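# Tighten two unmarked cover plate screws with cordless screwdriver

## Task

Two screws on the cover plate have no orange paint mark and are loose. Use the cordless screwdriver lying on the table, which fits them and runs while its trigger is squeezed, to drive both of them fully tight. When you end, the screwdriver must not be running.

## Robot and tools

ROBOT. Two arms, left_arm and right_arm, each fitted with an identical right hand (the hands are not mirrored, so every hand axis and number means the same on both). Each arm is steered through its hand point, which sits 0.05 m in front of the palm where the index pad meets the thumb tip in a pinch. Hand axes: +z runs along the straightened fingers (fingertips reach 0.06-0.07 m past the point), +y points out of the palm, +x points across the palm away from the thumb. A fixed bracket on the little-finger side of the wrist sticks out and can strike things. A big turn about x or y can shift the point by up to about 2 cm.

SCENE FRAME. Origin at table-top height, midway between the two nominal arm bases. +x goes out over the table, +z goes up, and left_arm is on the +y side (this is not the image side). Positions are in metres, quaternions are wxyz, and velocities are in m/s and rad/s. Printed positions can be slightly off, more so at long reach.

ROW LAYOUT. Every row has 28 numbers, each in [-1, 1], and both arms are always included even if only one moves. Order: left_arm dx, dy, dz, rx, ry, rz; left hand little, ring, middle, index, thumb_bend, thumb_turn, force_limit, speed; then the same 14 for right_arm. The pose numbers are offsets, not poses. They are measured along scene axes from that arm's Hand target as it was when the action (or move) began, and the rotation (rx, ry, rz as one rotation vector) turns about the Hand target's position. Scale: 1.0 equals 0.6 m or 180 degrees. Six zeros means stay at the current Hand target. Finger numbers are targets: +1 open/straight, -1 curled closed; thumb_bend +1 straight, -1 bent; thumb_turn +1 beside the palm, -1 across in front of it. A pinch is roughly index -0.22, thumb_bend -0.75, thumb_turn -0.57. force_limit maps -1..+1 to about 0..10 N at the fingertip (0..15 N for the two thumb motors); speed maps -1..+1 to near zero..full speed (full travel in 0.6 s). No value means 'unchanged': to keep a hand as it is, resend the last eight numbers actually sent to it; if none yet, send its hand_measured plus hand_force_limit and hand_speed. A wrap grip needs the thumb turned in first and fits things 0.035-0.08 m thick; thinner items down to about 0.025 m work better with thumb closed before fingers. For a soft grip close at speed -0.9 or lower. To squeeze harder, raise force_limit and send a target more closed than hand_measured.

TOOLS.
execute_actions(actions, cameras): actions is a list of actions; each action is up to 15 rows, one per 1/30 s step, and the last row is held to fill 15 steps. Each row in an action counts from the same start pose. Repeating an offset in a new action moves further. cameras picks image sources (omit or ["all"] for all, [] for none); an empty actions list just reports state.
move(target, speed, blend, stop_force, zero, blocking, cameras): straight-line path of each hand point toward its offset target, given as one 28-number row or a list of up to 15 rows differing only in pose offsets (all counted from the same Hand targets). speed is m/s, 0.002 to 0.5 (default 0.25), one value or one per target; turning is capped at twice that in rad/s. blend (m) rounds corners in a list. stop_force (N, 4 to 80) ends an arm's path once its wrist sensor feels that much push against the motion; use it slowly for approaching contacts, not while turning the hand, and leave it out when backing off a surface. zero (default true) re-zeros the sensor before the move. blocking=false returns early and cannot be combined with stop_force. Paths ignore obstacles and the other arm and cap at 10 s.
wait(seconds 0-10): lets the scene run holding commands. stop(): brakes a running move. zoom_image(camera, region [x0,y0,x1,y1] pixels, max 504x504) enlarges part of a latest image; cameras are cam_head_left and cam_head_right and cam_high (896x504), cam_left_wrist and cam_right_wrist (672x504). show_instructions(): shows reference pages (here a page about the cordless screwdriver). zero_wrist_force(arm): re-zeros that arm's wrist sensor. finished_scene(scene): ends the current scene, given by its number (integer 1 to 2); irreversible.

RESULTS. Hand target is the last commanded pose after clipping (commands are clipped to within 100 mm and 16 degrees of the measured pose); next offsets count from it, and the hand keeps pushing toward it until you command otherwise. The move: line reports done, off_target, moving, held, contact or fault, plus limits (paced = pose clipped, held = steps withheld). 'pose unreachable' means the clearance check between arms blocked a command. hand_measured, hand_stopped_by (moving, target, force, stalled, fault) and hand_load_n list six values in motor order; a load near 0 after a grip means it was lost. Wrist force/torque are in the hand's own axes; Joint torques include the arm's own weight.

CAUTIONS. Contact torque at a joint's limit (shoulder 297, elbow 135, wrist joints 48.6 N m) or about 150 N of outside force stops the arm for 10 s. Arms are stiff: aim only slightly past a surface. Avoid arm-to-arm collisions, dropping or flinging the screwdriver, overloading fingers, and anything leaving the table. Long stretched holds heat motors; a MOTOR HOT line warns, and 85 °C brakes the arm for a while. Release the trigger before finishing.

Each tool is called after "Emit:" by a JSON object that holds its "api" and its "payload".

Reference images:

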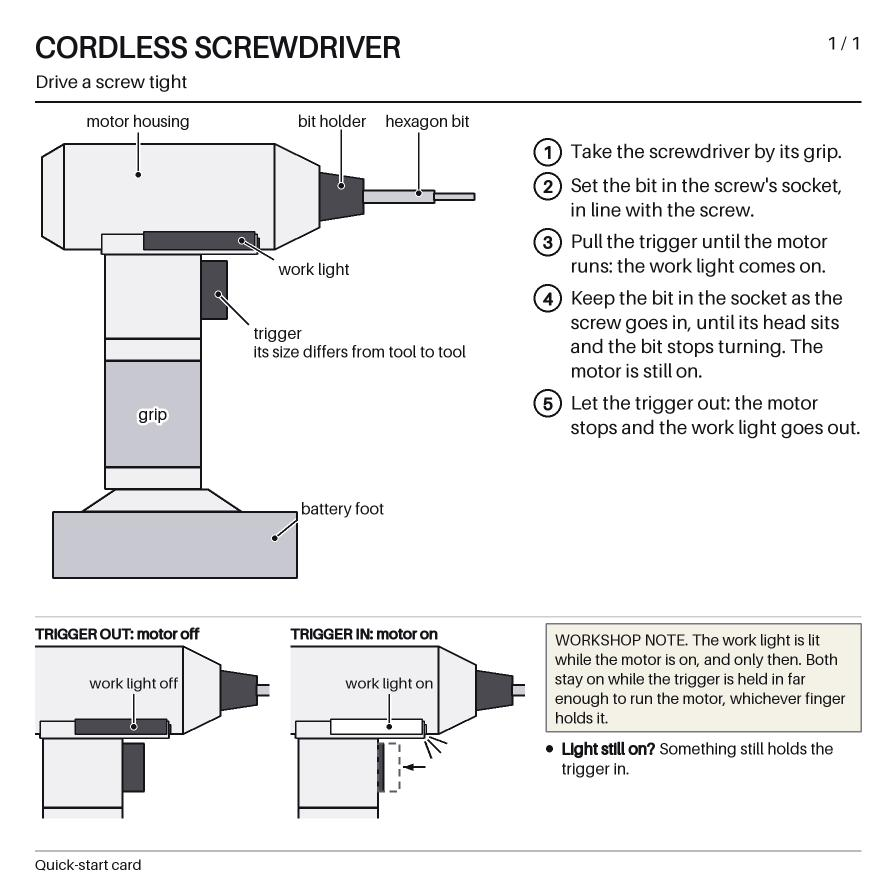

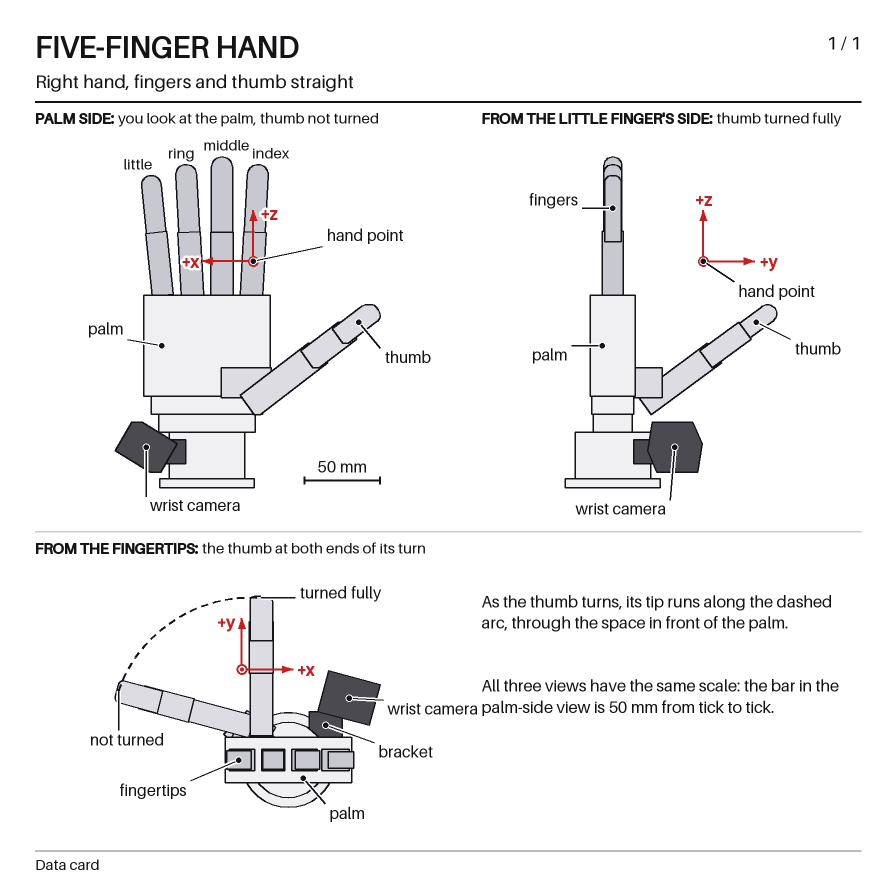

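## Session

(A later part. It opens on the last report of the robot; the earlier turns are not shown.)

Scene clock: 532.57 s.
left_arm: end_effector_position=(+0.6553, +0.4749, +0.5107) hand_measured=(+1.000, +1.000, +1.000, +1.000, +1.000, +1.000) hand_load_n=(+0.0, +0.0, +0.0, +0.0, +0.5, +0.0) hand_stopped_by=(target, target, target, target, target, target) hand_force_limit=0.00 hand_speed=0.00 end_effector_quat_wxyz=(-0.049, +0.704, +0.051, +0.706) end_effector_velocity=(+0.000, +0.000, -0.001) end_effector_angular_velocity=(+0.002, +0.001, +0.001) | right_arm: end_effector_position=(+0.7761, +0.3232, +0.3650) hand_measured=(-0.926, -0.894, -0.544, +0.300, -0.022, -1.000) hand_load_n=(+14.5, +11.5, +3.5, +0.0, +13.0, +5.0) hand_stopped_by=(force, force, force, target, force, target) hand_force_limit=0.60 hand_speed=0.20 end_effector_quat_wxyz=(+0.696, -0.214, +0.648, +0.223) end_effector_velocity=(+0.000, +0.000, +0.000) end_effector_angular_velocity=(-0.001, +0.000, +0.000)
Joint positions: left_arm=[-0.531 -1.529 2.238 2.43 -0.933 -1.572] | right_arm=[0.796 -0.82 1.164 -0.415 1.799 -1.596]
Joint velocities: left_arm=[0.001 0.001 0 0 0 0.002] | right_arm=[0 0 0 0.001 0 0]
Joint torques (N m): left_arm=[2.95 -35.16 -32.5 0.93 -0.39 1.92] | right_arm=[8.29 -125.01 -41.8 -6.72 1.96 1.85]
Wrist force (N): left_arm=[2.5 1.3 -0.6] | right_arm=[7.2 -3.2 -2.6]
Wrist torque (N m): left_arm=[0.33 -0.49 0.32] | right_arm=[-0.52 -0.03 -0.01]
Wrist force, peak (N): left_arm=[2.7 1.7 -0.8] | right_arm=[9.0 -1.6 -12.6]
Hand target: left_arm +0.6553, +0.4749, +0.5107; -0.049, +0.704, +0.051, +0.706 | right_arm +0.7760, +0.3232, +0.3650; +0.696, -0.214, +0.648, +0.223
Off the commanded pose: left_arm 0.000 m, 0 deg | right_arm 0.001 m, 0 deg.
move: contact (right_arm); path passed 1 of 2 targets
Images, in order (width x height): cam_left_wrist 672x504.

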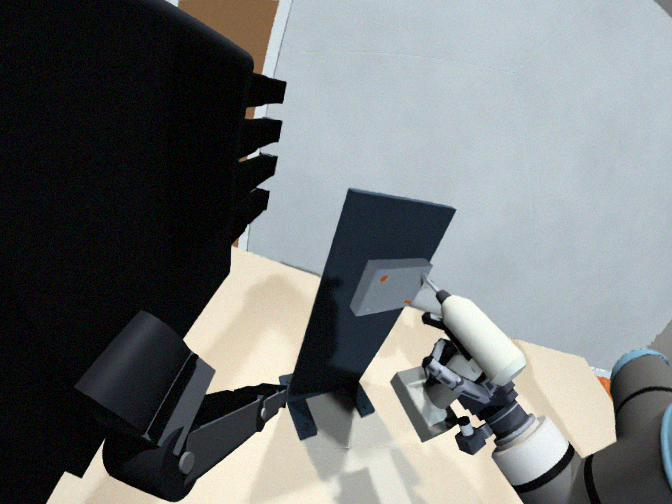

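Emit:
{"api": "move", "payload": {"target": [[0,0,0,0,0,0,1,1,1,1,1,1,0,0,-0.01098,-0.00754,0.0005,0,0,0,-1,-1,-0.96,0.3,-0.9,-1,0.6,0.2],[0,0,0,0,0,0,1,1,1,1,1,1,0,0,-0.00825,-0.01119,0.00509,0,0,0,-1,-1,-0.96,0.3,-0.9,-1,0.6,0.2]], "speed": 0.02, "cameras": []}}

Emit:
{"api": "move", "payload": {"target": [0,0,0,0,0,0,1,1,1,1,1,1,0,0,0.01372,0.00943,-0.00063,0,0,0,-1,-1,-0.96,0.3,-0.9,-1,0.6,0.2], "speed": 0.004, "stop_force": 4, "cameras": ["cam_left_wrist"]}}

Emit:
{"api": "zoom_image", "payload": {"camera": "cam_left_wrist", "region": [410, 262, 435, 287]}}

Scene clock: 533.77 s.
left_arm: end_effector_position=(+0.6553, +0.4749, +0.5107) hand_measured=(+1.000, +1.000, +1.000, +1.000, +1.000, +1.000) hand_load_n=(+0.0, +0.0, +0.0, +0.0, +0.0, +0.0) hand_stopped_by=(target, target, target, target, target, target) hand_force_limit=0.00 hand_speed=0.00 end_effector_quat_wxyz=(-0.049, +0.704, +0.051, +0.706) end_effector_velocity=(+0.000, -0.001, +0.000) end_effector_angular_velocity=(+0.000, +0.000, -0.002) | right_arm: end_effector_position=(+0.7711, +0.3164, +0.3682) hand_measured=(-0.926, -0.894, -0.544, +0.300, -0.022, -1.000) hand_load_n=(+14.0, +11.5, +3.5, +0.0, +13.0, +5.0) hand_stopped_by=(force, force, force, target, force, target) hand_force_limit=0.60 hand_speed=0.20 end_effector_quat_wxyz=(+0.696, -0.214, +0.648, +0.223) end_effector_velocity=(+0.000, +0.000, -0.001) end_effector_angular_velocity=(-0.001, +0.001, +0.000)
Joint positions: left_arm=[-0.531 -1.529 2.238 2.43 -0.933 -1.572] | right_arm=[0.796 -0.836 1.186 -0.421 1.798 -1.596]
Joint velocities: left_arm=[-0.001 0 0 0 -0.001 0] | right_arm=[0 0.001 0 0 0 0]
Joint torques (N m): left_arm=[3.92 -35.67 -34.48 0.79 -0.49 2.36] | right_arm=[-0.03 -107.31 -41.26 -3.39 0.4 1.88]
Wrist force (N): left_arm=[2.8 1.5 -0.8] | right_arm=[7.1 -2.9 -2.6]
Wrist torque (N m): left_arm=[0.37 -0.54 0.34] | right_arm=[-0.49 -0.03 -0.01]
Wrist force, peak (N): left_arm=[2.8 1.6 -0.8] | right_arm=[7.8 -2.2 -3.6]
Hand target: left_arm +0.6553, +0.4749, +0.5107; -0.049, +0.704, +0.051, +0.706 | right_arm +0.7711, +0.3165, +0.3680; +0.696, -0.214, +0.648, +0.223
Off the commanded pose: left_arm 0.000 m, 0 deg | right_arm 0.000 m, 0 deg.
move: done
No camera images: "cameras" was empty.

Scene clock: 536.83 s.
left_arm: end_effector_position=(+0.6553, +0.4749, +0.5107) hand_measured=(+1.000, +1.000, +1.000, +1.000, +1.000, +1.000) hand_load_n=(+0.0, +0.0, +0.0, +0.0, +0.0, +0.0) hand_stopped_by=(target, target, target, target, target, target) hand_force_limit=0.00 hand_speed=0.00 end_effector_quat_wxyz=(-0.049, +0.704, +0.051, +0.706) end_effector_velocity=(+0.000, +0.001, +0.000) end_effector_angular_velocity=(-0.001, +0.000, +0.001) | right_arm: end_effector_position=(+0.7778, +0.3211, +0.3677) hand_measured=(-0.926, -0.894, -0.544, +0.300, -0.022, -1.000) hand_load_n=(+14.5, +11.5, +3.5, +0.0, +12.5, +5.5) hand_stopped_by=(force, force, force, target, force, target) hand_force_limit=0.60 hand_speed=0.20 end_effector_quat_wxyz=(+0.696, -0.214, +0.648, +0.223) end_effector_velocity=(+0.000, +0.000, -0.001) end_effector_angular_velocity=(-0.002, +0.001, +0.000)
Joint positions: left_arm=[-0.531 -1.529 2.238 2.43 -0.933 -1.572] | right_arm=[0.794 -0.823 1.164 -0.412 1.796 -1.596]
Joint velocities: left_arm=[0.001 0.001 0 0 0 -0.001] | right_arm=[0 0 0 0.002 0 0]
Joint torques (N m): left_arm=[0.21 -35.78 -34.53 0.41 -0.3 2.04] | right_arm=[-3.42 -124 -42.65 -6.79 1.21 1.81]
Wrist force (N): left_arm=[2.6 1.4 -0.7] | right_arm=[7.1 -2.5 -4.0]
Wrist torque (N m): left_arm=[0.36 -0.51 0.33] | right_arm=[-0.45 -0.04 -0.01]
Wrist force, peak (N): left_arm=[2.7 1.7 -0.6] | right_arm=[7.7 -2.4 -10.9]
Hand target: left_arm +0.6553, +0.4749, +0.5107; -0.049, +0.704, +0.051, +0.706 | right_arm +0.7778, +0.3211, +0.3677; +0.696, -0.214, +0.648, +0.223
Off the commanded pose: left_arm 0.000 m, 0 deg | right_arm 0.002 m, 0 deg.
move: contact (right_arm)
Images, in order (width x height): cam_left_wrist 672x504.

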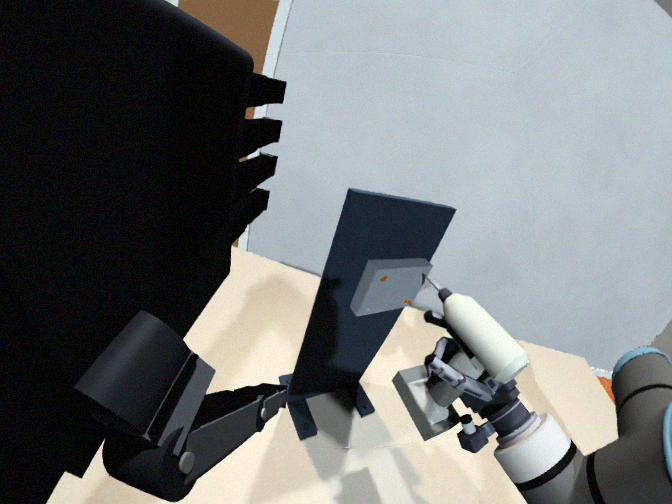

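Scaled by 20.160 from the camera's 672x504 image, which has a finer 960x720 frame.

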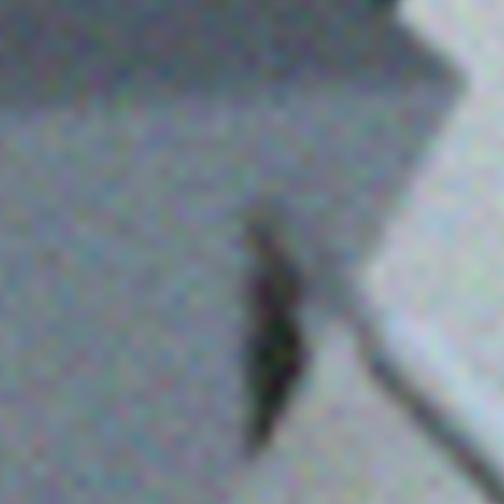

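Emit:
{"api": "move", "payload": {"target": [[0,0,0,0,0,0,1,1,1,1,1,1,0,0,-0.01098,-0.00754,0.0005,0,0,0,-1,-1,-0.96,0.3,-0.9,-1,0.6,0.2],[0,0,0,0,0,0,1,1,1,1,1,1,0,0,-0.01947,0.00476,-0.00085,0,0,0,-1,-1,-0.96,0.3,-0.9,-1,0.6,0.2]], "speed": 0.02, "cameras": []}}

Emit:
{"api": "move", "payload": {"target": [0,0,0,0,0,0,1,1,1,1,1,1,0,0,0.02058,0.01415,-0.00095,0,0,0,-1,-1,-0.96,0.3,-0.9,-1,0.6,0.2], "speed": 0.005, "stop_force": 4, "cameras": ["cam_left_wrist"]}}

Emit:
{"api": "zoom_image", "payload": {"camera": "cam_left_wrist", "region": [410, 262, 435, 287]}}

Scene clock: 538.53 s.
left_arm: end_effector_position=(+0.6553, +0.4749, +0.5107) hand_measured=(+1.000, +1.000, +1.000, +1.000, +1.000, +1.000) hand_load_n=(+0.0, +0.0, +0.0, +0.0, +0.0, +0.0) hand_stopped_by=(target, target, target, target, target, target) hand_force_limit=0.00 hand_speed=0.00 end_effector_quat_wxyz=(-0.049, +0.704, +0.051, +0.706) end_effector_velocity=(+0.000, +0.000, +0.000) end_effector_angular_velocity=(+0.000, +0.000, +0.000) | right_arm: end_effector_position=(+0.7660, +0.3241, +0.3672) hand_measured=(-0.926, -0.894, -0.544, +0.300, -0.022, -1.000) hand_load_n=(+14.0, +11.5, +3.5, +0.0, +12.5, +5.5) hand_stopped_by=(force, force, force, target, force, target) hand_force_limit=0.60 hand_speed=0.20 end_effector_quat_wxyz=(+0.696, -0.214, +0.648, +0.223) end_effector_velocity=(+0.000, +0.000, +0.001) end_effector_angular_velocity=(+0.002, -0.001, +0.001)
Joint positions: left_arm=[-0.531 -1.529 2.238 2.43 -0.933 -1.572] | right_arm=[0.805 -0.829 1.175 -0.418 1.808 -1.597]
Joint velocities: left_arm=[0 0 0 0 0 0] | right_arm=[0 -0.002 0.001 -0.001 -0.001 0]
Joint torques (N m): left_arm=[2.65 -39.83 -34.37 0.86 -0.08 2.31] | right_arm=[-12.57 -118.42 -43.49 -2.89 -0.07 -1.6]
Wrist force (N): left_arm=[2.6 1.5 -0.7] | right_arm=[7.1 -2.8 -3.1]
Wrist torque (N m): left_arm=[0.37 -0.51 0.33] | right_arm=[-0.43 -0.01 0.00]
Wrist force, peak (N): left_arm=[2.5 1.7 -0.5] | right_arm=[7.6 -2.4 -4.3]
Hand target: left_arm +0.6553, +0.4749, +0.5107; -0.049, +0.704, +0.051, +0.706 | right_arm +0.7661, +0.3239, +0.3672; +0.696, -0.214, +0.648, +0.223
Off the commanded pose: left_arm 0.000 m, 0 deg | right_arm 0.000 m, 0 deg.
move: done
No camera images: "cameras" was empty.

Scene clock: 541.10 s.
left_arm: end_effector_position=(+0.6553, +0.4749, +0.5107) hand_measured=(+1.000, +1.000, +1.000, +1.000, +1.000, +1.000) hand_load_n=(+0.0, +0.0, +0.0, +0.5, +0.0, +0.0) hand_stopped_by=(target, target, target, target, target, target) hand_force_limit=0.00 hand_speed=0.00 end_effector_quat_wxyz=(-0.049, +0.704, +0.051, +0.706) end_effector_velocity=(+0.000, +0.000, +0.000) end_effector_angular_velocity=(-0.001, +0.000, +0.000) | right_arm: end_effector_position=(+0.7725, +0.3283, +0.3669) hand_measured=(-0.926, -0.894, -0.544, +0.300, -0.022, -1.000) hand_load_n=(+14.0, +11.0, +3.0, +0.0, +13.0, +5.0) hand_stopped_by=(force, force, force, target, force, target) hand_force_limit=0.60 hand_speed=0.20 end_effector_quat_wxyz=(+0.696, -0.214, +0.648, +0.223) end_effector_velocity=(+0.000, +0.000, +0.002) end_effector_angular_velocity=(+0.002, -0.001, +0.000)
Joint positions: left_arm=[-0.531 -1.529 2.238 2.43 -0.933 -1.572] | right_arm=[0.803 -0.817 1.154 -0.409 1.805 -1.597]
Joint velocities: left_arm=[0 0 0 0 0.001 -0.001] | right_arm=[0 -0.002 0 -0.001 0 0]
Joint torques (N m): left_arm=[2.36 -36.84 -34.38 1.25 -0.42 2.36] | right_arm=[-0.58 -125.37 -43.07 -6.83 1.35 1.72]
Wrist force (N): left_arm=[2.1 1.2 -0.5] | right_arm=[7.4 -2.6 -4.1]
Wrist torque (N m): left_arm=[0.32 -0.45 0.30] | right_arm=[-0.46 -0.05 0.00]
Wrist force, peak (N): left_arm=[2.6 1.5 -0.9] | right_arm=[8.3 -2.5 -11.9]
Hand target: left_arm +0.6553, +0.4749, +0.5107; -0.049, +0.704, +0.051, +0.706 | right_arm +0.7724, +0.3283, +0.3669; +0.696, -0.214, +0.648, +0.223
Off the commanded pose: left_arm 0.000 m, 0 deg | right_arm 0.007 m, 0 deg.
move: contact (right_arm)
Images, in order (width x height): cam_left_wrist 672x504.

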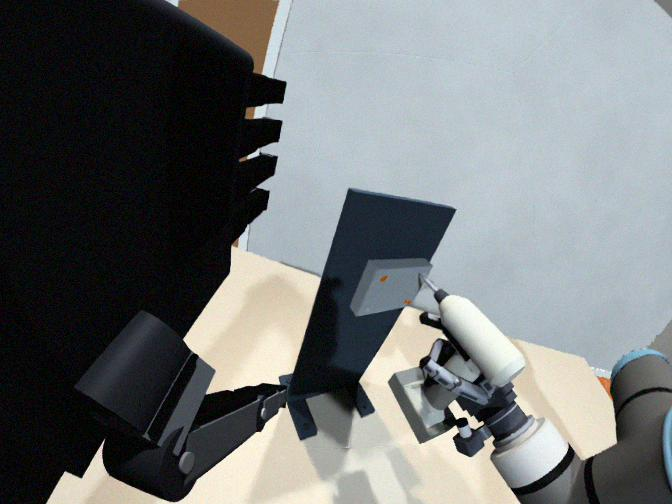

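Scaled by 20.160 from the camera's 672x504 image, which has a finer 960x720 frame.

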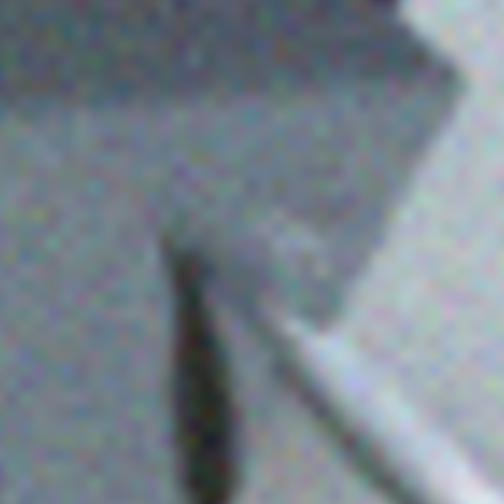

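Emit:
{"api": "move", "payload": {"target": [[0,0,0,0,0,0,1,1,1,1,1,1,0,0,-0.0206,-0.01415,0.0009,0,0,0,-1,-1,-0.96,0.3,-0.9,-1,0.6,0.2],[0,0,0,0,0,0,1,1,1,1,1,1,0,0,-0.0206,-0.01665,-0.0323,0,0,0,-1,-1,-0.96,0.3,-0.9,-1,0.6,0.2]], "speed": 0.05, "cameras": ["cam_left_wrist"]}}

Emit:
{"api": "zoom_image", "payload": {"camera": "cam_left_wrist", "region": [410, 262, 435, 287]}}

Emit:
{"api": "zoom_image", "payload": {"camera": "cam_left_wrist", "region": [396, 290, 421, 315]}}

Emit:
{"api": "zoom_image", "payload": {"camera": "cam_left_wrist", "region": [356, 295, 381, 320]}}

Emit:
{"api": "zoom_image", "payload": {"camera": "cam_left_wrist", "region": [371, 266, 396, 291]}}

Scene clock: 542.43 s.
left_arm: end_effector_position=(+0.6553, +0.4749, +0.5107) hand_measured=(+1.000, +1.000, +1.000, +1.000, +1.000, +1.000) hand_load_n=(+0.0, +0.0, +0.0, +0.0, +0.0, +0.0) hand_stopped_by=(target, target, target, target, target, target) hand_force_limit=0.00 hand_speed=0.00 end_effector_quat_wxyz=(-0.049, +0.704, +0.051, +0.706) end_effector_velocity=(+0.000, +0.000, +0.000) end_effector_angular_velocity=(-0.001, +0.000, +0.000) | right_arm: end_effector_position=(+0.7600, +0.3183, +0.3473) hand_measured=(-0.926, -0.894, -0.544, +0.300, -0.022, -1.000) hand_load_n=(+14.0, +11.0, +3.5, +0.0, +12.5, +5.0) hand_stopped_by=(force, force, force, target, force, target) hand_force_limit=0.60 hand_speed=0.20 end_effector_quat_wxyz=(+0.696, -0.214, +0.648, +0.223) end_effector_velocity=(+0.000, +0.000, +0.005) end_effector_angular_velocity=(+0.001, -0.001, +0.000)
Joint positions: left_arm=[-0.531 -1.529 2.238 2.43 -0.933 -1.572] | right_arm=[0.806 -0.829 1.214 -0.456 1.808 -1.597]
Joint velocities: left_arm=[0 0 0 0 0 -0.001] | right_arm=[0 -0.002 -0.004 0.004 0 0]
Joint torques (N m): left_arm=[-0.13 -40.11 -34.22 0.57 -0.49 2.11] | right_arm=[-15.52 -122.55 -51.01 -2.1 -1.02 -0.63]
Wrist force (N): left_arm=[2.5 1.5 -0.5] | right_arm=[7.1 -2.9 -2.9]
Wrist torque (N m): left_arm=[0.36 -0.50 0.32] | right_arm=[-0.46 -0.04 -0.01]
Wrist force, peak (N): left_arm=[2.8 1.5 -0.8] | right_arm=[8.4 -3.0 -2.8]
Hand target: left_arm +0.6553, +0.4749, +0.5107; -0.049, +0.704, +0.051, +0.706 | right_arm +0.7601, +0.3183, +0.3475; +0.696, -0.214, +0.648, +0.223
Off the commanded pose: left_arm 0.000 m, 0 deg | right_arm 0.000 m, 0 deg.
move: done
Images, in order (width x height): cam_left_wrist 672x504.

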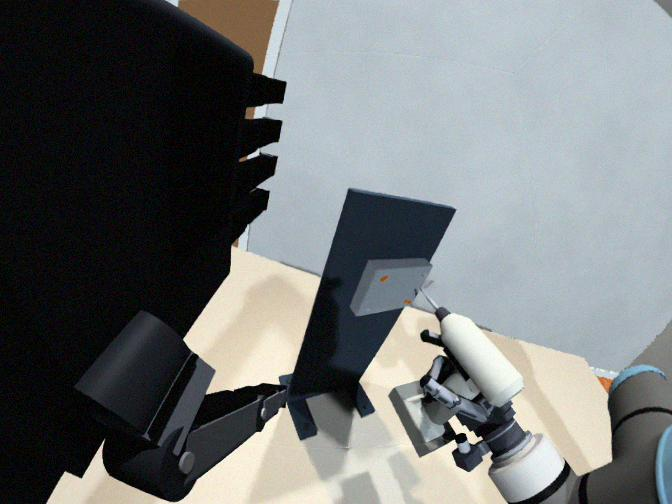

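Scaled by 20.160 from the camera's 672x504 image, which has a finer 960x720 frame.

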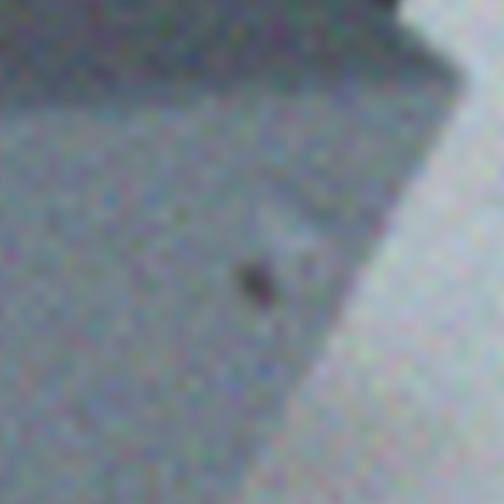

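Scaled by 20.160 from the camera's 672x504 image, which has a finer 960x720 frame.

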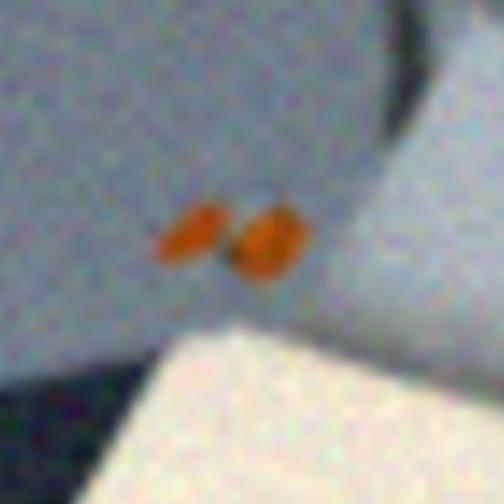

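Scaled by 20.160 from the camera's 672x504 image, which has a finer 960x720 frame.

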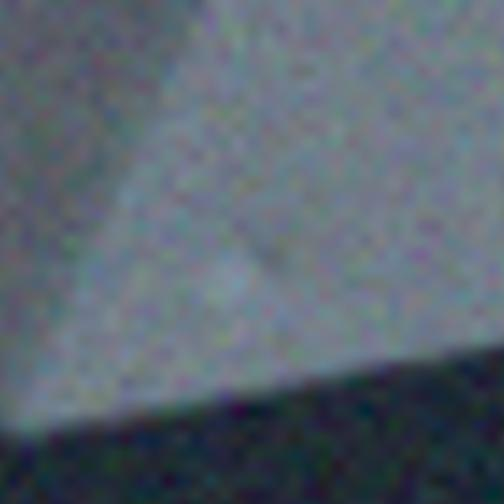

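Scaled by 20.160 from the camera's 672x504 image, which has a finer 960x720 frame.

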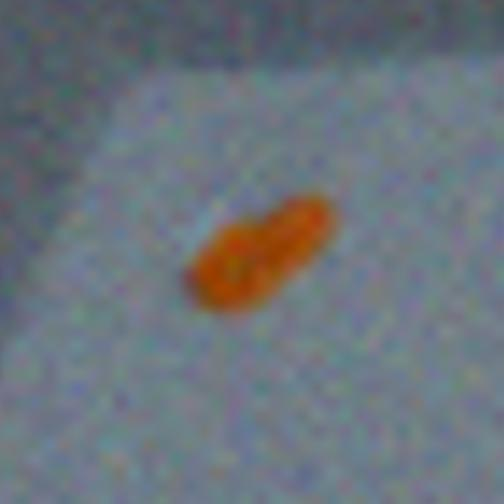

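Emit:
{"api": "move", "payload": {"target": [0,0,0,0,0,0,1,1,1,1,1,1,0,0,0.01216,-0.01559,0.029,0,0,0,-1,-1,-0.96,0.3,-0.9,-1,0.6,0.2], "speed": 0.04, "cameras": []}}

Emit:
{"api": "move", "payload": {"target": [0,0,0,0,0,0,1,1,1,1,1,1,0,0,0.02332,0.01604,-0.00107,0,0,0,-1,-1,-0.96,0.3,-0.9,-1,0.6,0.2], "speed": 0.005, "stop_force": 4, "cameras": ["cam_left_wrist"]}}

Emit:
{"api": "zoom_image", "payload": {"camera": "cam_left_wrist", "region": [410, 262, 435, 287]}}

Scene clock: 544.07 s.
left_arm: end_effector_position=(+0.6553, +0.4749, +0.5107) hand_measured=(+1.000, +1.000, +1.000, +1.000, +1.000, +1.000) hand_load_n=(+0.0, +0.0, +0.0, +0.0, +0.0, +0.0) hand_stopped_by=(target, target, target, target, target, target) hand_force_limit=0.00 hand_speed=0.00 end_effector_quat_wxyz=(-0.049, +0.704, +0.051, +0.706) end_effector_velocity=(+0.000, +0.000, +0.000) end_effector_angular_velocity=(+0.000, +0.000, +0.001) | right_arm: end_effector_position=(+0.7675, +0.3088, +0.3650) hand_measured=(-0.926, -0.894, -0.544, +0.300, -0.022, -1.000) hand_load_n=(+14.0, +11.0, +3.5, +0.0, +12.5, +5.5) hand_stopped_by=(force, force, force, target, force, target) hand_force_limit=0.60 hand_speed=0.20 end_effector_quat_wxyz=(+0.696, -0.214, +0.648, +0.223) end_effector_velocity=(+0.000, +0.001, -0.001) end_effector_angular_velocity=(+0.000, +0.001, +0.000)
Joint positions: left_arm=[-0.531 -1.529 2.238 2.43 -0.933 -1.572] | right_arm=[0.793 -0.848 1.213 -0.436 1.796 -1.596]
Joint velocities: left_arm=[0 0 0 0 0.001 0] | right_arm=[0.001 0.001 0 0 0.001 0]
Joint torques (N m): left_arm=[0.17 -39.41 -35.74 0.83 -0.66 2.09] | right_arm=[12.53 -105.53 -50.94 -7.04 1.24 1.83]
Wrist force (N): left_arm=[2.3 1.3 -0.6] | right_arm=[7.7 -3.2 -2.6]
Wrist torque (N m): left_arm=[0.34 -0.48 0.31] | right_arm=[-0.52 -0.11 0.02]
Wrist force, peak (N): left_arm=[2.7 1.4 -0.8] | right_arm=[8.1 -2.2 -3.2]
Hand target: left_arm +0.6553, +0.4749, +0.5107; -0.049, +0.704, +0.051, +0.706 | right_arm +0.7674, +0.3089, +0.3649; +0.696, -0.214, +0.648, +0.223
Off the commanded pose: left_arm 0.000 m, 0 deg | right_arm 0.000 m, 0 deg.
move: done
No camera images: "cameras" was empty.

Scene clock: 547.47 s.
left_arm: end_effector_position=(+0.6553, +0.4749, +0.5107) hand_measured=(+1.000, +1.000, +1.000, +1.000, +1.000, +1.000) hand_load_n=(+0.0, +0.0, +0.0, +0.0, +0.0, +0.0) hand_stopped_by=(target, target, target, target, target, target) hand_force_limit=0.00 hand_speed=0.00 end_effector_quat_wxyz=(-0.049, +0.704, +0.051, +0.706) end_effector_velocity=(+0.000, -0.001, +0.000) end_effector_angular_velocity=(+0.001, +0.001, -0.001) | right_arm: end_effector_position=(+0.7771, +0.3156, +0.3645) hand_measured=(-0.926, -0.894, -0.544, +0.300, -0.022, -1.000) hand_load_n=(+13.5, +11.5, +3.5, +0.0, +13.0, +5.5) hand_stopped_by=(force, force, force, target, force, target) hand_force_limit=0.60 hand_speed=0.20 end_effector_quat_wxyz=(+0.696, -0.214, +0.648, +0.223) end_effector_velocity=(+0.000, +0.000, +0.001) end_effector_angular_velocity=(+0.002, -0.002, +0.000)
Joint positions: left_arm=[-0.531 -1.529 2.238 2.43 -0.933 -1.572] | right_arm=[0.79 -0.83 1.182 -0.423 1.793 -1.596]
Joint velocities: left_arm=[-0.002 0.001 0 0 0 0] | right_arm=[0 -0.001 0 -0.002 0 0]
Joint torques (N m): left_arm=[2.24 -38.01 -36.07 0.48 -0.61 2.36] | right_arm=[4.49 -124.39 -43.27 -7.23 0.93 1.72]
Wrist force (N): left_arm=[1.9 1.6 -0.5] | right_arm=[7.7 -2.9 -4.0]
Wrist torque (N m): left_arm=[0.37 -0.42 0.30] | right_arm=[-0.34 0.04 0.04]
Wrist force, peak (N): left_arm=[2.9 1.3 -0.9] | right_arm=[8.3 -3.4 -8.8]
Hand target: left_arm +0.6553, +0.4749, +0.5107; -0.049, +0.704, +0.051, +0.706 | right_arm +0.7771, +0.3156, +0.3645; +0.696, -0.214, +0.648, +0.223
Off the commanded pose: left_arm 0.000 m, 0 deg | right_arm 0.005 m, 0 deg.
move: contact (right_arm)
Images, in order (width x height): cam_left_wrist 672x504.

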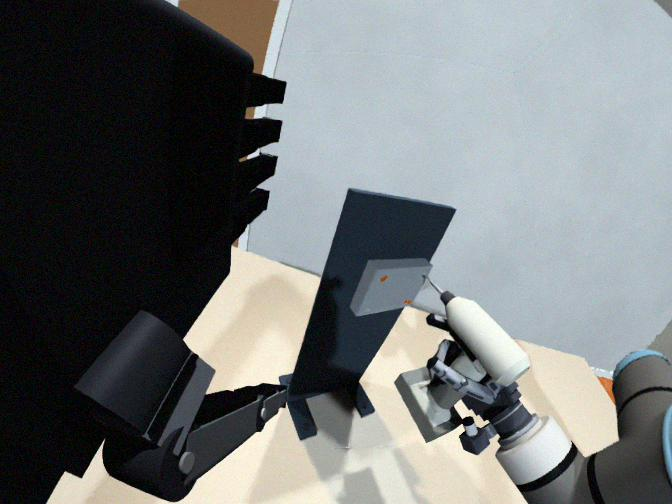

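Scaled by 20.160 from the camera's 672x504 image, which has a finer 960x720 frame.

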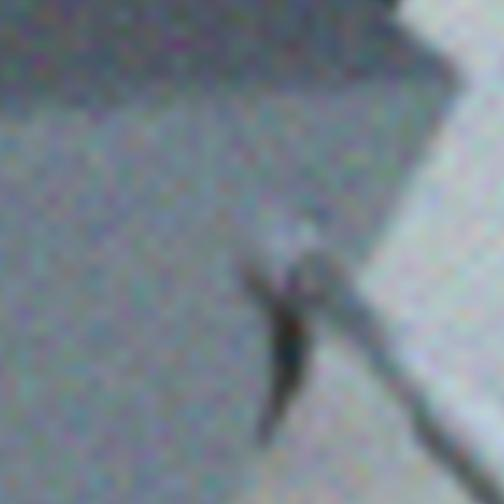

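Emit:
{"api": "move", "payload": {"target": [[0,0,0,0,0,0,1,1,1,1,1,1,0,0,-0.00412,-0.00283,0.00019,0,0,0,-1,-1,-0.96,0.3,-0.9,-1,0.6,0.2],[0,0,0,0,0,0,1,1,1,1,1,1,0,0,-0.00525,-0.00119,0.00001,0,0,0,-1,-1,-0.96,0.3,-0.9,-1,0.6,0.2]], "speed": 0.02, "cameras": []}}

Emit:
{"api": "move", "payload": {"target": [0,0,0,0,0,0,1,1,1,1,1,1,0,0,0.01098,0.00754,-0.0005,0,0,0,-1,-1,-0.96,0.3,-0.9,-1,0.6,0.2], "speed": 0.004, "stop_force": 5, "cameras": ["cam_left_wrist"]}}

Scene clock: 548.73 s.
left_arm: end_effector_position=(+0.6553, +0.4749, +0.5107) hand_measured=(+1.000, +1.000, +1.000, +1.000, +1.000, +1.000) hand_load_n=(-0.5, +0.0, +0.0, +0.0, +0.0, +0.0) hand_stopped_by=(target, target, target, target, target, target) hand_force_limit=0.00 hand_speed=0.00 end_effector_quat_wxyz=(-0.049, +0.704, +0.051, +0.706) end_effector_velocity=(+0.000, +0.000, +0.000) end_effector_angular_velocity=(+0.000, +0.000, +0.001) | right_arm: end_effector_position=(+0.7738, +0.3149, +0.3646) hand_measured=(-0.926, -0.894, -0.544, +0.300, -0.022, -1.000) hand_load_n=(+14.0, +11.5, +3.5, +0.0, +12.5, +5.5) hand_stopped_by=(force, force, force, target, force, target) hand_force_limit=0.60 hand_speed=0.20 end_effector_quat_wxyz=(+0.696, -0.214, +0.648, +0.223) end_effector_velocity=(+0.000, +0.000, -0.001) end_effector_angular_velocity=(-0.001, +0.001, +0.000)
Joint positions: left_arm=[-0.531 -1.529 2.238 2.43 -0.933 -1.572] | right_arm=[0.793 -0.833 1.189 -0.426 1.795 -1.596]
Joint velocities: left_arm=[0 0 0 0 0.001 0] | right_arm=[0 0 0 0.001 0 0]
Joint torques (N m): left_arm=[1.68 -39.48 -36.16 0.66 0.15 2.62] | right_arm=[1.27 -109.37 -49.97 -1.88 0.82 -1.43]
Wrist force (N): left_arm=[2.4 1.2 -1.0] | right_arm=[7.0 -2.9 -3.0]
Wrist torque (N m): left_arm=[0.35 -0.47 0.31] | right_arm=[-0.46 -0.01 -0.01]
Wrist force, peak (N): left_arm=[2.6 1.3 -1.2] | right_arm=[8.2 -3.0 -3.7]
Hand target: left_arm +0.6553, +0.4749, +0.5107; -0.049, +0.704, +0.051, +0.706 | right_arm +0.7739, +0.3149, +0.3645; +0.696, -0.214, +0.648, +0.223
Off the commanded pose: left_arm 0.000 m, 0 deg | right_arm 0.000 m, 0 deg.
move: done
No camera images: "cameras" was empty.

Scene clock: 550.50 s.
left_arm: end_effector_position=(+0.6553, +0.4749, +0.5107) hand_measured=(+1.000, +1.000, +1.000, +1.000, +1.000, +1.000) hand_load_n=(+0.5, +0.0, +0.0, +0.0, +0.0, +0.0) hand_stopped_by=(target, target, target, target, target, target) hand_force_limit=0.00 hand_speed=0.00 end_effector_quat_wxyz=(-0.049, +0.704, +0.051, +0.706) end_effector_velocity=(+0.000, +0.001, +0.000) end_effector_angular_velocity=(+0.000, +0.000, +0.001) | right_arm: end_effector_position=(+0.7763, +0.3165, +0.3644) hand_measured=(-0.926, -0.894, -0.544, +0.300, -0.022, -1.000) hand_load_n=(+13.5, +11.0, +3.5, +0.0, +12.5, +5.0) hand_stopped_by=(force, force, force, target, force, target) hand_force_limit=0.60 hand_speed=0.20 end_effector_quat_wxyz=(+0.696, -0.214, +0.648, +0.223) end_effector_velocity=(+0.000, +0.000, -0.001) end_effector_angular_velocity=(+0.000, +0.000, +0.000)
Joint positions: left_arm=[-0.531 -1.529 2.238 2.43 -0.933 -1.572] | right_arm=[0.792 -0.829 1.181 -0.423 1.794 -1.596]
Joint velocities: left_arm=[0.001 0 0 -0.001 0 0] | right_arm=[0 0.001 0 0 0 0]
Joint torques (N m): left_arm=[4.21 -39.59 -35.68 0.72 -0.31 1.92] | right_arm=[-3.59 -123.94 -42.92 -6.71 1.36 -0.37]
Wrist force (N): left_arm=[2.3 1.5 -0.5] | right_arm=[7.0 -2.4 -4.2]
Wrist torque (N m): left_arm=[0.36 -0.47 0.32] | right_arm=[-0.38 0.00 -0.01]
Wrist force, peak (N): left_arm=[2.8 1.5 -0.7] | right_arm=[8.2 -2.8 -12.1]
Hand target: left_arm +0.6553, +0.4749, +0.5107; -0.049, +0.704, +0.051, +0.706 | right_arm +0.7763, +0.3165, +0.3644; +0.696, -0.214, +0.648, +0.223
Off the commanded pose: left_arm 0.000 m, 0 deg | right_arm 0.005 m, 0 deg.
move: contact (right_arm)
Images, in order (width x height): cam_left_wrist 672x504.

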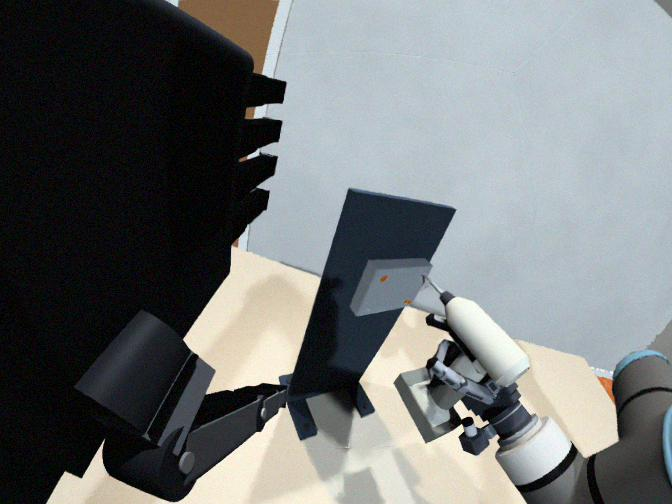

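Emit:
{"api": "zoom_image", "payload": {"camera": "cam_left_wrist", "region": [408, 262, 438, 292]}}

Scaled by 16.800 from the camera's 672x504 image, which has a finer 960x720 frame.

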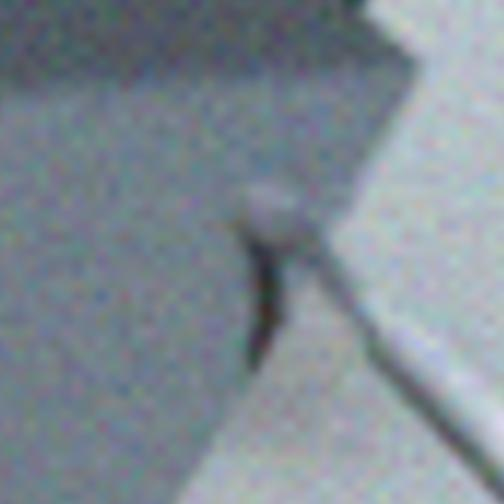

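Emit:
{"api": "move", "payload": {"target": [[0,0,0,0,0,0,1,1,1,1,1,1,0,0,-0.00412,-0.00283,0.00019,0,0,0,-1,-1,-0.96,0.3,-0.9,-1,0.6,0.2],[0,0,0,0,0,0,1,1,1,1,1,1,0,0,-0.00412,-0.00293,-0.00114,0,0,0,-1,-1,-0.96,0.3,-0.9,-1,0.6,0.2]], "speed": 0.02, "cameras": []}}

Emit:
{"api": "move", "payload": {"target": [0,0,0,0,0,0,1,1,1,1,1,1,0,0,0.01098,0.00754,-0.0005,0,0,0,-1,-1,-0.96,0.3,-0.9,-1,0.6,0.2], "speed": 0.004, "stop_force": 5, "cameras": []}}

Scene clock: 551.77 s.
left_arm: end_effector_position=(+0.6553, +0.4749, +0.5107) hand_measured=(+1.000, +1.000, +1.000, +1.000, +1.000, +1.000) hand_load_n=(+0.0, +0.0, +0.0, +0.0, +0.0, +0.0) hand_stopped_by=(target, target, target, target, target, target) hand_force_limit=0.00 hand_speed=0.00 end_effector_quat_wxyz=(-0.049, +0.704, +0.051, +0.706) end_effector_velocity=(+0.000, +0.000, +0.000) end_effector_angular_velocity=(+0.001, +0.000, +0.001) | right_arm: end_effector_position=(+0.7738, +0.3148, +0.3637) hand_measured=(-0.926, -0.894, -0.544, +0.300, -0.022, -1.000) hand_load_n=(+13.5, +11.0, +3.5, +0.0, +13.0, +5.5) hand_stopped_by=(force, force, force, target, force, target) hand_force_limit=0.60 hand_speed=0.20 end_effector_quat_wxyz=(+0.696, -0.214, +0.648, +0.223) end_effector_velocity=(+0.000, +0.000, +0.001) end_effector_angular_velocity=(+0.001, -0.001, +0.000)
Joint positions: left_arm=[-0.531 -1.529 2.238 2.43 -0.933 -1.572] | right_arm=[0.793 -0.833 1.19 -0.428 1.795 -1.596]
Joint velocities: left_arm=[0 0 0 0 0 0.001] | right_arm=[0 -0.001 0 0 0 0]
Joint torques (N m): left_arm=[1.26 -39.89 -35.43 0.2 0.04 2.55] | right_arm=[9.31 -106.23 -46.7 -5.51 0.57 -2]
Wrist force (N): left_arm=[2.7 1.4 -0.6] | right_arm=[7.3 -2.6 -2.7]
Wrist torque (N m): left_arm=[0.34 -0.53 0.33] | right_arm=[-0.42 -0.05 0.02]
Wrist force, peak (N): left_arm=[2.8 1.8 -1.1] | right_arm=[7.7 -2.5 -4.3]
Hand target: left_arm +0.6553, +0.4749, +0.5107; -0.049, +0.704, +0.051, +0.706 | right_arm +0.7738, +0.3148, +0.3637; +0.696, -0.214, +0.648, +0.223
Off the commanded pose: left_arm 0.000 m, 0 deg | right_arm 0.000 m, 0 deg.
move: done
No camera images: "cameras" was empty.

Scene clock: 553.57 s.
left_arm: end_effector_position=(+0.6553, +0.4749, +0.5107) hand_measured=(+1.000, +1.000, +1.000, +1.000, +1.000, +1.000) hand_load_n=(+0.0, +0.0, +0.0, +0.0, +0.0, +0.0) hand_stopped_by=(target, target, target, target, target, target) hand_force_limit=0.00 hand_speed=0.00 end_effector_quat_wxyz=(-0.049, +0.704, +0.051, +0.706) end_effector_velocity=(+0.000, +0.000, +0.000) end_effector_angular_velocity=(-0.001, +0.000, -0.001) | right_arm: end_effector_position=(+0.7764, +0.3165, +0.3636) hand_measured=(-0.926, -0.894, -0.544, +0.300, -0.022, -1.000) hand_load_n=(+14.0, +11.0, +3.5, +0.0, +12.5, +5.0) hand_stopped_by=(force, force, force, target, force, target) hand_force_limit=0.60 hand_speed=0.20 end_effector_quat_wxyz=(+0.696, -0.214, +0.648, +0.223) end_effector_velocity=(+0.000, +0.000, -0.001) end_effector_angular_velocity=(-0.001, +0.000, +0.000)
Joint positions: left_arm=[-0.531 -1.529 2.238 2.43 -0.933 -1.572] | right_arm=[0.792 -0.828 1.182 -0.424 1.794 -1.596]
Joint velocities: left_arm=[0 0 0 0 0 -0.001] | right_arm=[0 0.001 0 0 0 0]
Joint torques (N m): left_arm=[3.12 -38.62 -36.12 0.14 -0.17 2.33] | right_arm=[-2.84 -125.32 -43.16 -6.87 1.27 -0.71]
Wrist force (N): left_arm=[2.4 1.4 -0.7] | right_arm=[7.2 -2.6 -4.8]
Wrist torque (N m): left_arm=[0.36 -0.48 0.32] | right_arm=[-0.39 -0.02 0.00]
Wrist force, peak (N): left_arm=[2.6 1.6 -1.0] | right_arm=[7.8 -3.0 -12.4]
Hand target: left_arm +0.6553, +0.4749, +0.5107; -0.049, +0.704, +0.051, +0.706 | right_arm +0.7763, +0.3165, +0.3636; +0.696, -0.214, +0.648, +0.223
Off the commanded pose: left_arm 0.000 m, 0 deg | right_arm 0.005 m, 0 deg.
move: contact (right_arm)
No camera images: "cameras" was empty.

Emit:
{"api": "move", "payload": {"target": [[0,0,0,0,0,0,1,1,1,1,1,1,0,0,-0.00412,-0.00283,0.00019,0,0,0,-1,-1,-0.96,0.3,-0.9,-1,0.6,0.2],[0,0,0,0,0,0,1,1,1,1,1,1,0,0,-0.00365,-0.00335,0.00243,0,0,0,-1,-1,-0.96,0.3,-0.9,-1,0.6,0.2]], "speed": 0.02, "cameras": []}}

Emit:
{"api": "move", "payload": {"target": [0,0,0,0,0,0,1,1,1,1,1,1,0,0,0.01098,0.00754,-0.0005,0,0,0,-1,-1,-0.96,0.3,-0.9,-1,0.6,0.2], "speed": 0.004, "stop_force": 5, "cameras": []}}

Emit:
{"api": "move", "payload": {"target": [[0,0,0,0,0,0,1,1,1,1,1,1,0,0,-0.00412,-0.00283,0.00019,0,0,0,-1,-1,-0.96,0.3,-0.9,-1,0.6,0.2],[0,0,0,0,0,0,1,1,1,1,1,1,0,0,-0.00469,-0.00197,0.0006,0,0,0,-1,-1,-0.96,0.3,-0.9,-1,0.6,0.2]], "speed": 0.02, "cameras": []}}

Emit:
{"api": "move", "payload": {"target": [0,0,0,0,0,0,1,1,1,1,1,1,0,0,0.01098,0.00754,-0.0005,0,0,0,-1,-1,-0.96,0.3,-0.9,-1,0.6,0.2], "speed": 0.004, "stop_force": 5, "cameras": []}}

Scene clock: 554.67 s.
left_arm: end_effector_position=(+0.6553, +0.4749, +0.5107) hand_measured=(+1.000, +1.000, +1.000, +1.000, +1.000, +1.000) hand_load_n=(+0.0, +0.0, +0.0, +0.0, +0.0, +0.0) hand_stopped_by=(target, target, target, target, target, target) hand_force_limit=0.00 hand_speed=0.00 end_effector_quat_wxyz=(-0.049, +0.704, +0.051, +0.706) end_effector_velocity=(+0.000, +0.002, +0.000) end_effector_angular_velocity=(+0.000, +0.000, +0.002) | right_arm: end_effector_position=(+0.7740, +0.3146, +0.3651) hand_measured=(-0.926, -0.894, -0.544, +0.300, -0.022, -1.000) hand_load_n=(+13.5, +11.0, +3.5, +0.0, +12.5, +5.5) hand_stopped_by=(force, force, force, target, force, target) hand_force_limit=0.60 hand_speed=0.20 end_effector_quat_wxyz=(+0.696, -0.214, +0.648, +0.223) end_effector_velocity=(+0.000, +0.000, +0.001) end_effector_angular_velocity=(+0.001, -0.001, +0.000)
Joint positions: left_arm=[-0.531 -1.529 2.238 2.43 -0.933 -1.572] | right_arm=[0.792 -0.834 1.189 -0.426 1.795 -1.596]
Joint velocities: left_arm=[0.002 0 0 0 0 0] | right_arm=[0 -0.001 0 -0.001 0 0]
Joint torques (N m): left_arm=[1.55 -41.05 -36.41 0.6 -0.37 2.38] | right_arm=[-15.85 -114.81 -52.27 -2.76 -1.4 -1.35]
Wrist force (N): left_arm=[2.3 1.4 -0.9] | right_arm=[6.9 -3.0 -2.9]
Wrist torque (N m): left_arm=[0.37 -0.46 0.31] | right_arm=[-0.48 0.01 -0.03]
Wrist force, peak (N): left_arm=[2.9 1.5 -0.6] | right_arm=[7.6 -2.6 -4.6]
Hand target: left_arm +0.6553, +0.4749, +0.5107; -0.049, +0.704, +0.051, +0.706 | right_arm +0.7741, +0.3145, +0.3650; +0.696, -0.214, +0.648, +0.223
Off the commanded pose: left_arm 0.000 m, 0 deg | right_arm 0.000 m, 0 deg.
move: done
No camera images: "cameras" was empty.

Scene clock: 556.43 s.
left_arm: end_effector_position=(+0.6553, +0.4749, +0.5107) hand_measured=(+1.000, +1.000, +1.000, +1.000, +1.000, +1.000) hand_load_n=(+0.0, +0.0, +0.0, +0.0, +0.0, +0.0) hand_stopped_by=(target, target, target, target, target, target) hand_force_limit=0.00 hand_speed=0.00 end_effector_quat_wxyz=(-0.049, +0.704, +0.051, +0.706) end_effector_velocity=(+0.000, +0.000, +0.000) end_effector_angular_velocity=(+0.002, +0.001, +0.000) | right_arm: end_effector_position=(+0.7766, +0.3162, +0.3649) hand_measured=(-0.926, -0.894, -0.544, +0.300, -0.022, -1.000) hand_load_n=(+14.0, +11.0, +3.0, -0.5, +13.0, +5.5) hand_stopped_by=(force, force, force, target, force, target) hand_force_limit=0.60 hand_speed=0.20 end_effector_quat_wxyz=(+0.696, -0.214, +0.648, +0.223) end_effector_velocity=(+0.000, +0.000, +0.000) end_effector_angular_velocity=(+0.000, +0.000, +0.000)
Joint positions: left_arm=[-0.531 -1.529 2.238 2.43 -0.933 -1.572] | right_arm=[0.791 -0.829 1.181 -0.422 1.794 -1.596]
Joint velocities: left_arm=[0 0.001 0 0 0 0.001] | right_arm=[0 0 0 0 0 0]
Joint torques (N m): left_arm=[2.07 -37.39 -36.72 -0.12 -0.07 2.24] | right_arm=[-4.1 -124.95 -43.07 -6.83 1.1 0.13]
Wrist force (N): left_arm=[2.4 1.3 -0.7] | right_arm=[7.2 -3.1 -4.9]
Wrist torque (N m): left_arm=[0.34 -0.48 0.31] | right_arm=[-0.46 -0.01 -0.02]
Wrist force, peak (N): left_arm=[2.6 1.3 -1.2] | right_arm=[8.0 -2.9 -12.2]
Hand target: left_arm +0.6553, +0.4749, +0.5107; -0.049, +0.704, +0.051, +0.706 | right_arm +0.7766, +0.3162, +0.3649; +0.696, -0.214, +0.648, +0.223
Off the commanded pose: left_arm 0.000 m, 0 deg | right_arm 0.005 m, 0 deg.
move: contact (right_arm)
No camera images: "cameras" was empty.

Scene clock: 557.13 s.
left_arm: end_effector_position=(+0.6553, +0.4749, +0.5107) hand_measured=(+1.000, +1.000, +1.000, +1.000, +1.000, +1.000) hand_load_n=(+0.0, +0.0, +0.0, +0.0, +0.0, +0.0) hand_stopped_by=(target, target, target, target, target, target) hand_force_limit=0.00 hand_speed=0.00 end_effector_quat_wxyz=(-0.049, +0.704, +0.051, +0.706) end_effector_velocity=(+0.000, -0.001, +0.000) end_effector_angular_velocity=(+0.000, +0.000, +0.000) | right_arm: end_effector_position=(+0.7737, +0.3150, +0.3654) hand_measured=(-0.926, -0.894, -0.544, +0.300, -0.022, -1.000) hand_load_n=(+13.5, +11.0, +3.5, +0.0, +13.0, +5.5) hand_stopped_by=(force, force, force, target, force, target) hand_force_limit=0.60 hand_speed=0.20 end_effector_quat_wxyz=(+0.696, -0.214, +0.648, +0.223) end_effector_velocity=(+0.000, +0.000, -0.001) end_effector_angular_velocity=(-0.001, +0.002, +0.000)
Joint positions: left_arm=[-0.531 -1.529 2.238 2.43 -0.933 -1.572] | right_arm=[0.793 -0.834 1.188 -0.425 1.795 -1.596]
Joint velocities: left_arm=[-0.001 0 0 0 0.001 0] | right_arm=[0 0.001 0 0.002 0 0]
Joint torques (N m): left_arm=[3.07 -39.05 -37.07 0.33 -0.02 1.98] | right_arm=[8.17 -105.1 -51.96 -1.85 1.46 -1.96]
Wrist force (N): left_arm=[2.5 1.4 -1.0] | right_arm=[7.3 -2.8 -2.9]
Wrist torque (N m): left_arm=[0.37 -0.49 0.33] | right_arm=[-0.45 -0.05 0.01]
Wrist force, peak (N): left_arm=[2.7 1.7 -0.9] | right_arm=[7.6 -2.7 -4.9]
Hand target: left_arm +0.6553, +0.4749, +0.5107; -0.049, +0.704, +0.051, +0.706 | right_arm +0.7738, +0.3150, +0.3653; +0.696, -0.214, +0.648, +0.223
Off the commanded pose: left_arm 0.000 m, 0 deg | right_arm 0.000 m, 0 deg.
move: done
No camera images: "cameras" was empty.

Scene clock: 558.90 s.
left_arm: end_effector_position=(+0.6553, +0.4749, +0.5107) hand_measured=(+1.000, +1.000, +1.000, +1.000, +1.000, +1.000) hand_load_n=(+0.0, +0.0, +0.0, +0.0, +0.0, +0.0) hand_stopped_by=(target, target, target, target, target, target) hand_force_limit=0.00 hand_speed=0.00 end_effector_quat_wxyz=(-0.049, +0.704, +0.051, +0.706) end_effector_velocity=(+0.000, -0.001, +0.000) end_effector_angular_velocity=(-0.001, +0.000, -0.001) | right_arm: end_effector_position=(+0.7762, +0.3167, +0.3651) hand_measured=(-0.926, -0.894, -0.544, +0.300, -0.022, -1.000) hand_load_n=(+14.0, +11.0, +3.5, +0.0, +13.0, +5.5) hand_stopped_by=(force, force, force, target, force, target) hand_force_limit=0.60 hand_speed=0.20 end_effector_quat_wxyz=(+0.696, -0.214, +0.648, +0.223) end_effector_velocity=(+0.000, +0.000, +0.002) end_effector_angular_velocity=(+0.001, -0.001, +0.000)
Joint positions: left_arm=[-0.531 -1.529 2.238 2.43 -0.933 -1.572] | right_arm=[0.792 -0.829 1.18 -0.422 1.794 -1.596]
Joint velocities: left_arm=[-0.001 -0.001 0 0.001 0 -0.001] | right_arm=[0 -0.001 0 0 0 0]
Joint torques (N m): left_arm=[0.87 -40.43 -36.84 0.6 -0.32 2.1] | right_arm=[-2.68 -124.59 -43.34 -6.99 1.2 -0.77]
Wrist force (N): left_arm=[2.3 1.2 -0.8] | right_arm=[7.5 -2.3 -4.7]
Wrist torque (N m): left_arm=[0.33 -0.46 0.30] | right_arm=[-0.36 -0.07 0.02]
Wrist force, peak (N): left_arm=[2.8 1.2 -1.1] | right_arm=[7.6 -2.9 -12.5]
Hand target: left_arm +0.6553, +0.4749, +0.5107; -0.049, +0.704, +0.051, +0.706 | right_arm +0.7762, +0.3167, +0.3651; +0.696, -0.214, +0.648, +0.223
Off the commanded pose: left_arm 0.000 m, 0 deg | right_arm 0.005 m, 0 deg.
move: contact (right_arm)
No camera images: "cameras" was empty.

Emit:
{"api": "move", "payload": {"target": [[0,0,0,0,0,0,1,1,1,1,1,1,0,0,-0.00412,-0.00283,0.00019,0,0,0,-1,-1,-0.96,0.3,-0.9,-1,0.6,0.2],[0,0,0,0,0,0,1,1,1,1,1,1,0,0,-0.00412,-0.00239,0.006,0,0,0,-1,-1,-0.96,0.3,-0.9,-1,0.6,0.2]], "speed": 0.02, "cameras": []}}

Emit:
{"api": "move", "payload": {"target": [0,0,0,0,0,0,1,1,1,1,1,1,0,0,0.01098,0.00754,-0.0005,0,0,0,-1,-1,-0.96,0.3,-0.9,-1,0.6,0.2], "speed": 0.005, "stop_force": 5, "cameras": []}}

Scene clock: 559.97 s.
left_arm: end_effector_position=(+0.6553, +0.4749, +0.5107) hand_measured=(+1.000, +1.000, +1.000, +1.000, +1.000, +1.000) hand_load_n=(+0.0, +0.0, +0.5, +0.0, +0.0, +0.0) hand_stopped_by=(target, target, target, target, target, target) hand_force_limit=0.00 hand_speed=0.00 end_effector_quat_wxyz=(-0.049, +0.704, +0.051, +0.706) end_effector_velocity=(+0.000, +0.000, +0.000) end_effector_angular_velocity=(-0.001, +0.000, +0.000) | right_arm: end_effector_position=(+0.7737, +0.3153, +0.3689) hand_measured=(-0.926, -0.894, -0.544, +0.300, -0.022, -1.000) hand_load_n=(+14.0, +11.0, +3.5, +0.0, +13.0, +5.5) hand_stopped_by=(force, force, force, target, force, target) hand_force_limit=0.60 hand_speed=0.20 end_effector_quat_wxyz=(+0.696, -0.214, +0.648, +0.223) end_effector_velocity=(+0.000, +0.000, -0.002) end_effector_angular_velocity=(-0.002, +0.001, +0.000)
Joint positions: left_arm=[-0.531 -1.529 2.238 2.43 -0.933 -1.572] | right_arm=[0.793 -0.836 1.185 -0.42 1.795 -1.596]
Joint velocities: left_arm=[0 0 0 0 0 -0.001] | right_arm=[0 0.001 0 0.001 0 0]
Joint torques (N m): left_arm=[0.6 -37.28 -37.4 0.4 -0.12 2.09] | right_arm=[13.87 -113.13 -46.21 -4.9 2.06 -1.92]
Wrist force (N): left_arm=[2.5 1.5 -0.8] | right_arm=[7.1 -2.8 -3.0]
Wrist torque (N m): left_arm=[0.38 -0.49 0.32] | right_arm=[-0.45 -0.01 0.00]
Wrist force, peak (N): left_arm=[2.6 1.6 -1.0] | right_arm=[7.6 -2.6 -4.8]
Hand target: left_arm +0.6553, +0.4749, +0.5107; -0.049, +0.704, +0.051, +0.706 | right_arm +0.7737, +0.3153, +0.3687; +0.696, -0.214, +0.648, +0.223
Off the commanded pose: left_arm 0.000 m, 0 deg | right_arm 0.000 m, 0 deg.
move: done
No camera images: "cameras" was empty.

Scene clock: 562.40 s.
left_arm: end_effector_position=(+0.6553, +0.4749, +0.5107) hand_measured=(+1.000, +1.000, +1.000, +1.000, +1.000, +1.000) hand_load_n=(+0.0, +0.0, +0.0, +0.0, +0.0, +0.0) hand_stopped_by=(target, target, target, target, target, target) hand_force_limit=0.00 hand_speed=0.00 end_effector_quat_wxyz=(-0.049, +0.704, +0.051, +0.706) end_effector_velocity=(+0.000, +0.000, -0.001) end_effector_angular_velocity=(+0.002, +0.001, +0.000) | right_arm: end_effector_position=(+0.7794, +0.3191, +0.3685) hand_measured=(-0.926, -0.894, -0.544, +0.300, -0.022, -1.000) hand_load_n=(+14.0, +11.0, +3.5, +0.0, +13.0, +5.0) hand_stopped_by=(force, force, force, target, force, target) hand_force_limit=0.60 hand_speed=0.20 end_effector_quat_wxyz=(+0.696, -0.214, +0.648, +0.223) end_effector_velocity=(+0.000, +0.000, +0.001) end_effector_angular_velocity=(+0.000, +0.000, +0.000)
Joint positions: left_arm=[-0.531 -1.529 2.238 2.43 -0.933 -1.572] | right_arm=[0.791 -0.825 1.166 -0.412 1.794 -1.596]
Joint velocities: left_arm=[0 0.001 0 0 0 0.002] | right_arm=[0 -0.001 0 0.001 0 0]
Joint torques (N m): left_arm=[1.11 -38.29 -38.47 0.56 -0.35 2.1] | right_arm=[0.6 -124.56 -42.71 -6.64 1.52 1.24]
Wrist force (N): left_arm=[2.5 1.6 -0.6] | right_arm=[7.0 -2.2 -4.7]
Wrist torque (N m): left_arm=[0.38 -0.50 0.33] | right_arm=[-0.42 -0.10 -0.03]
Wrist force, peak (N): left_arm=[2.9 1.3 -1.0] | right_arm=[7.1 -2.3 -12.0]
Hand target: left_arm +0.6553, +0.4749, +0.5107; -0.049, +0.704, +0.051, +0.706 | right_arm +0.7794, +0.3191, +0.3685; +0.696, -0.214, +0.648, +0.223
Off the commanded pose: left_arm 0.000 m, 0 deg | right_arm 0.001 m, 0 deg.
move: contact (right_arm)
No camera images: "cameras" was empty.


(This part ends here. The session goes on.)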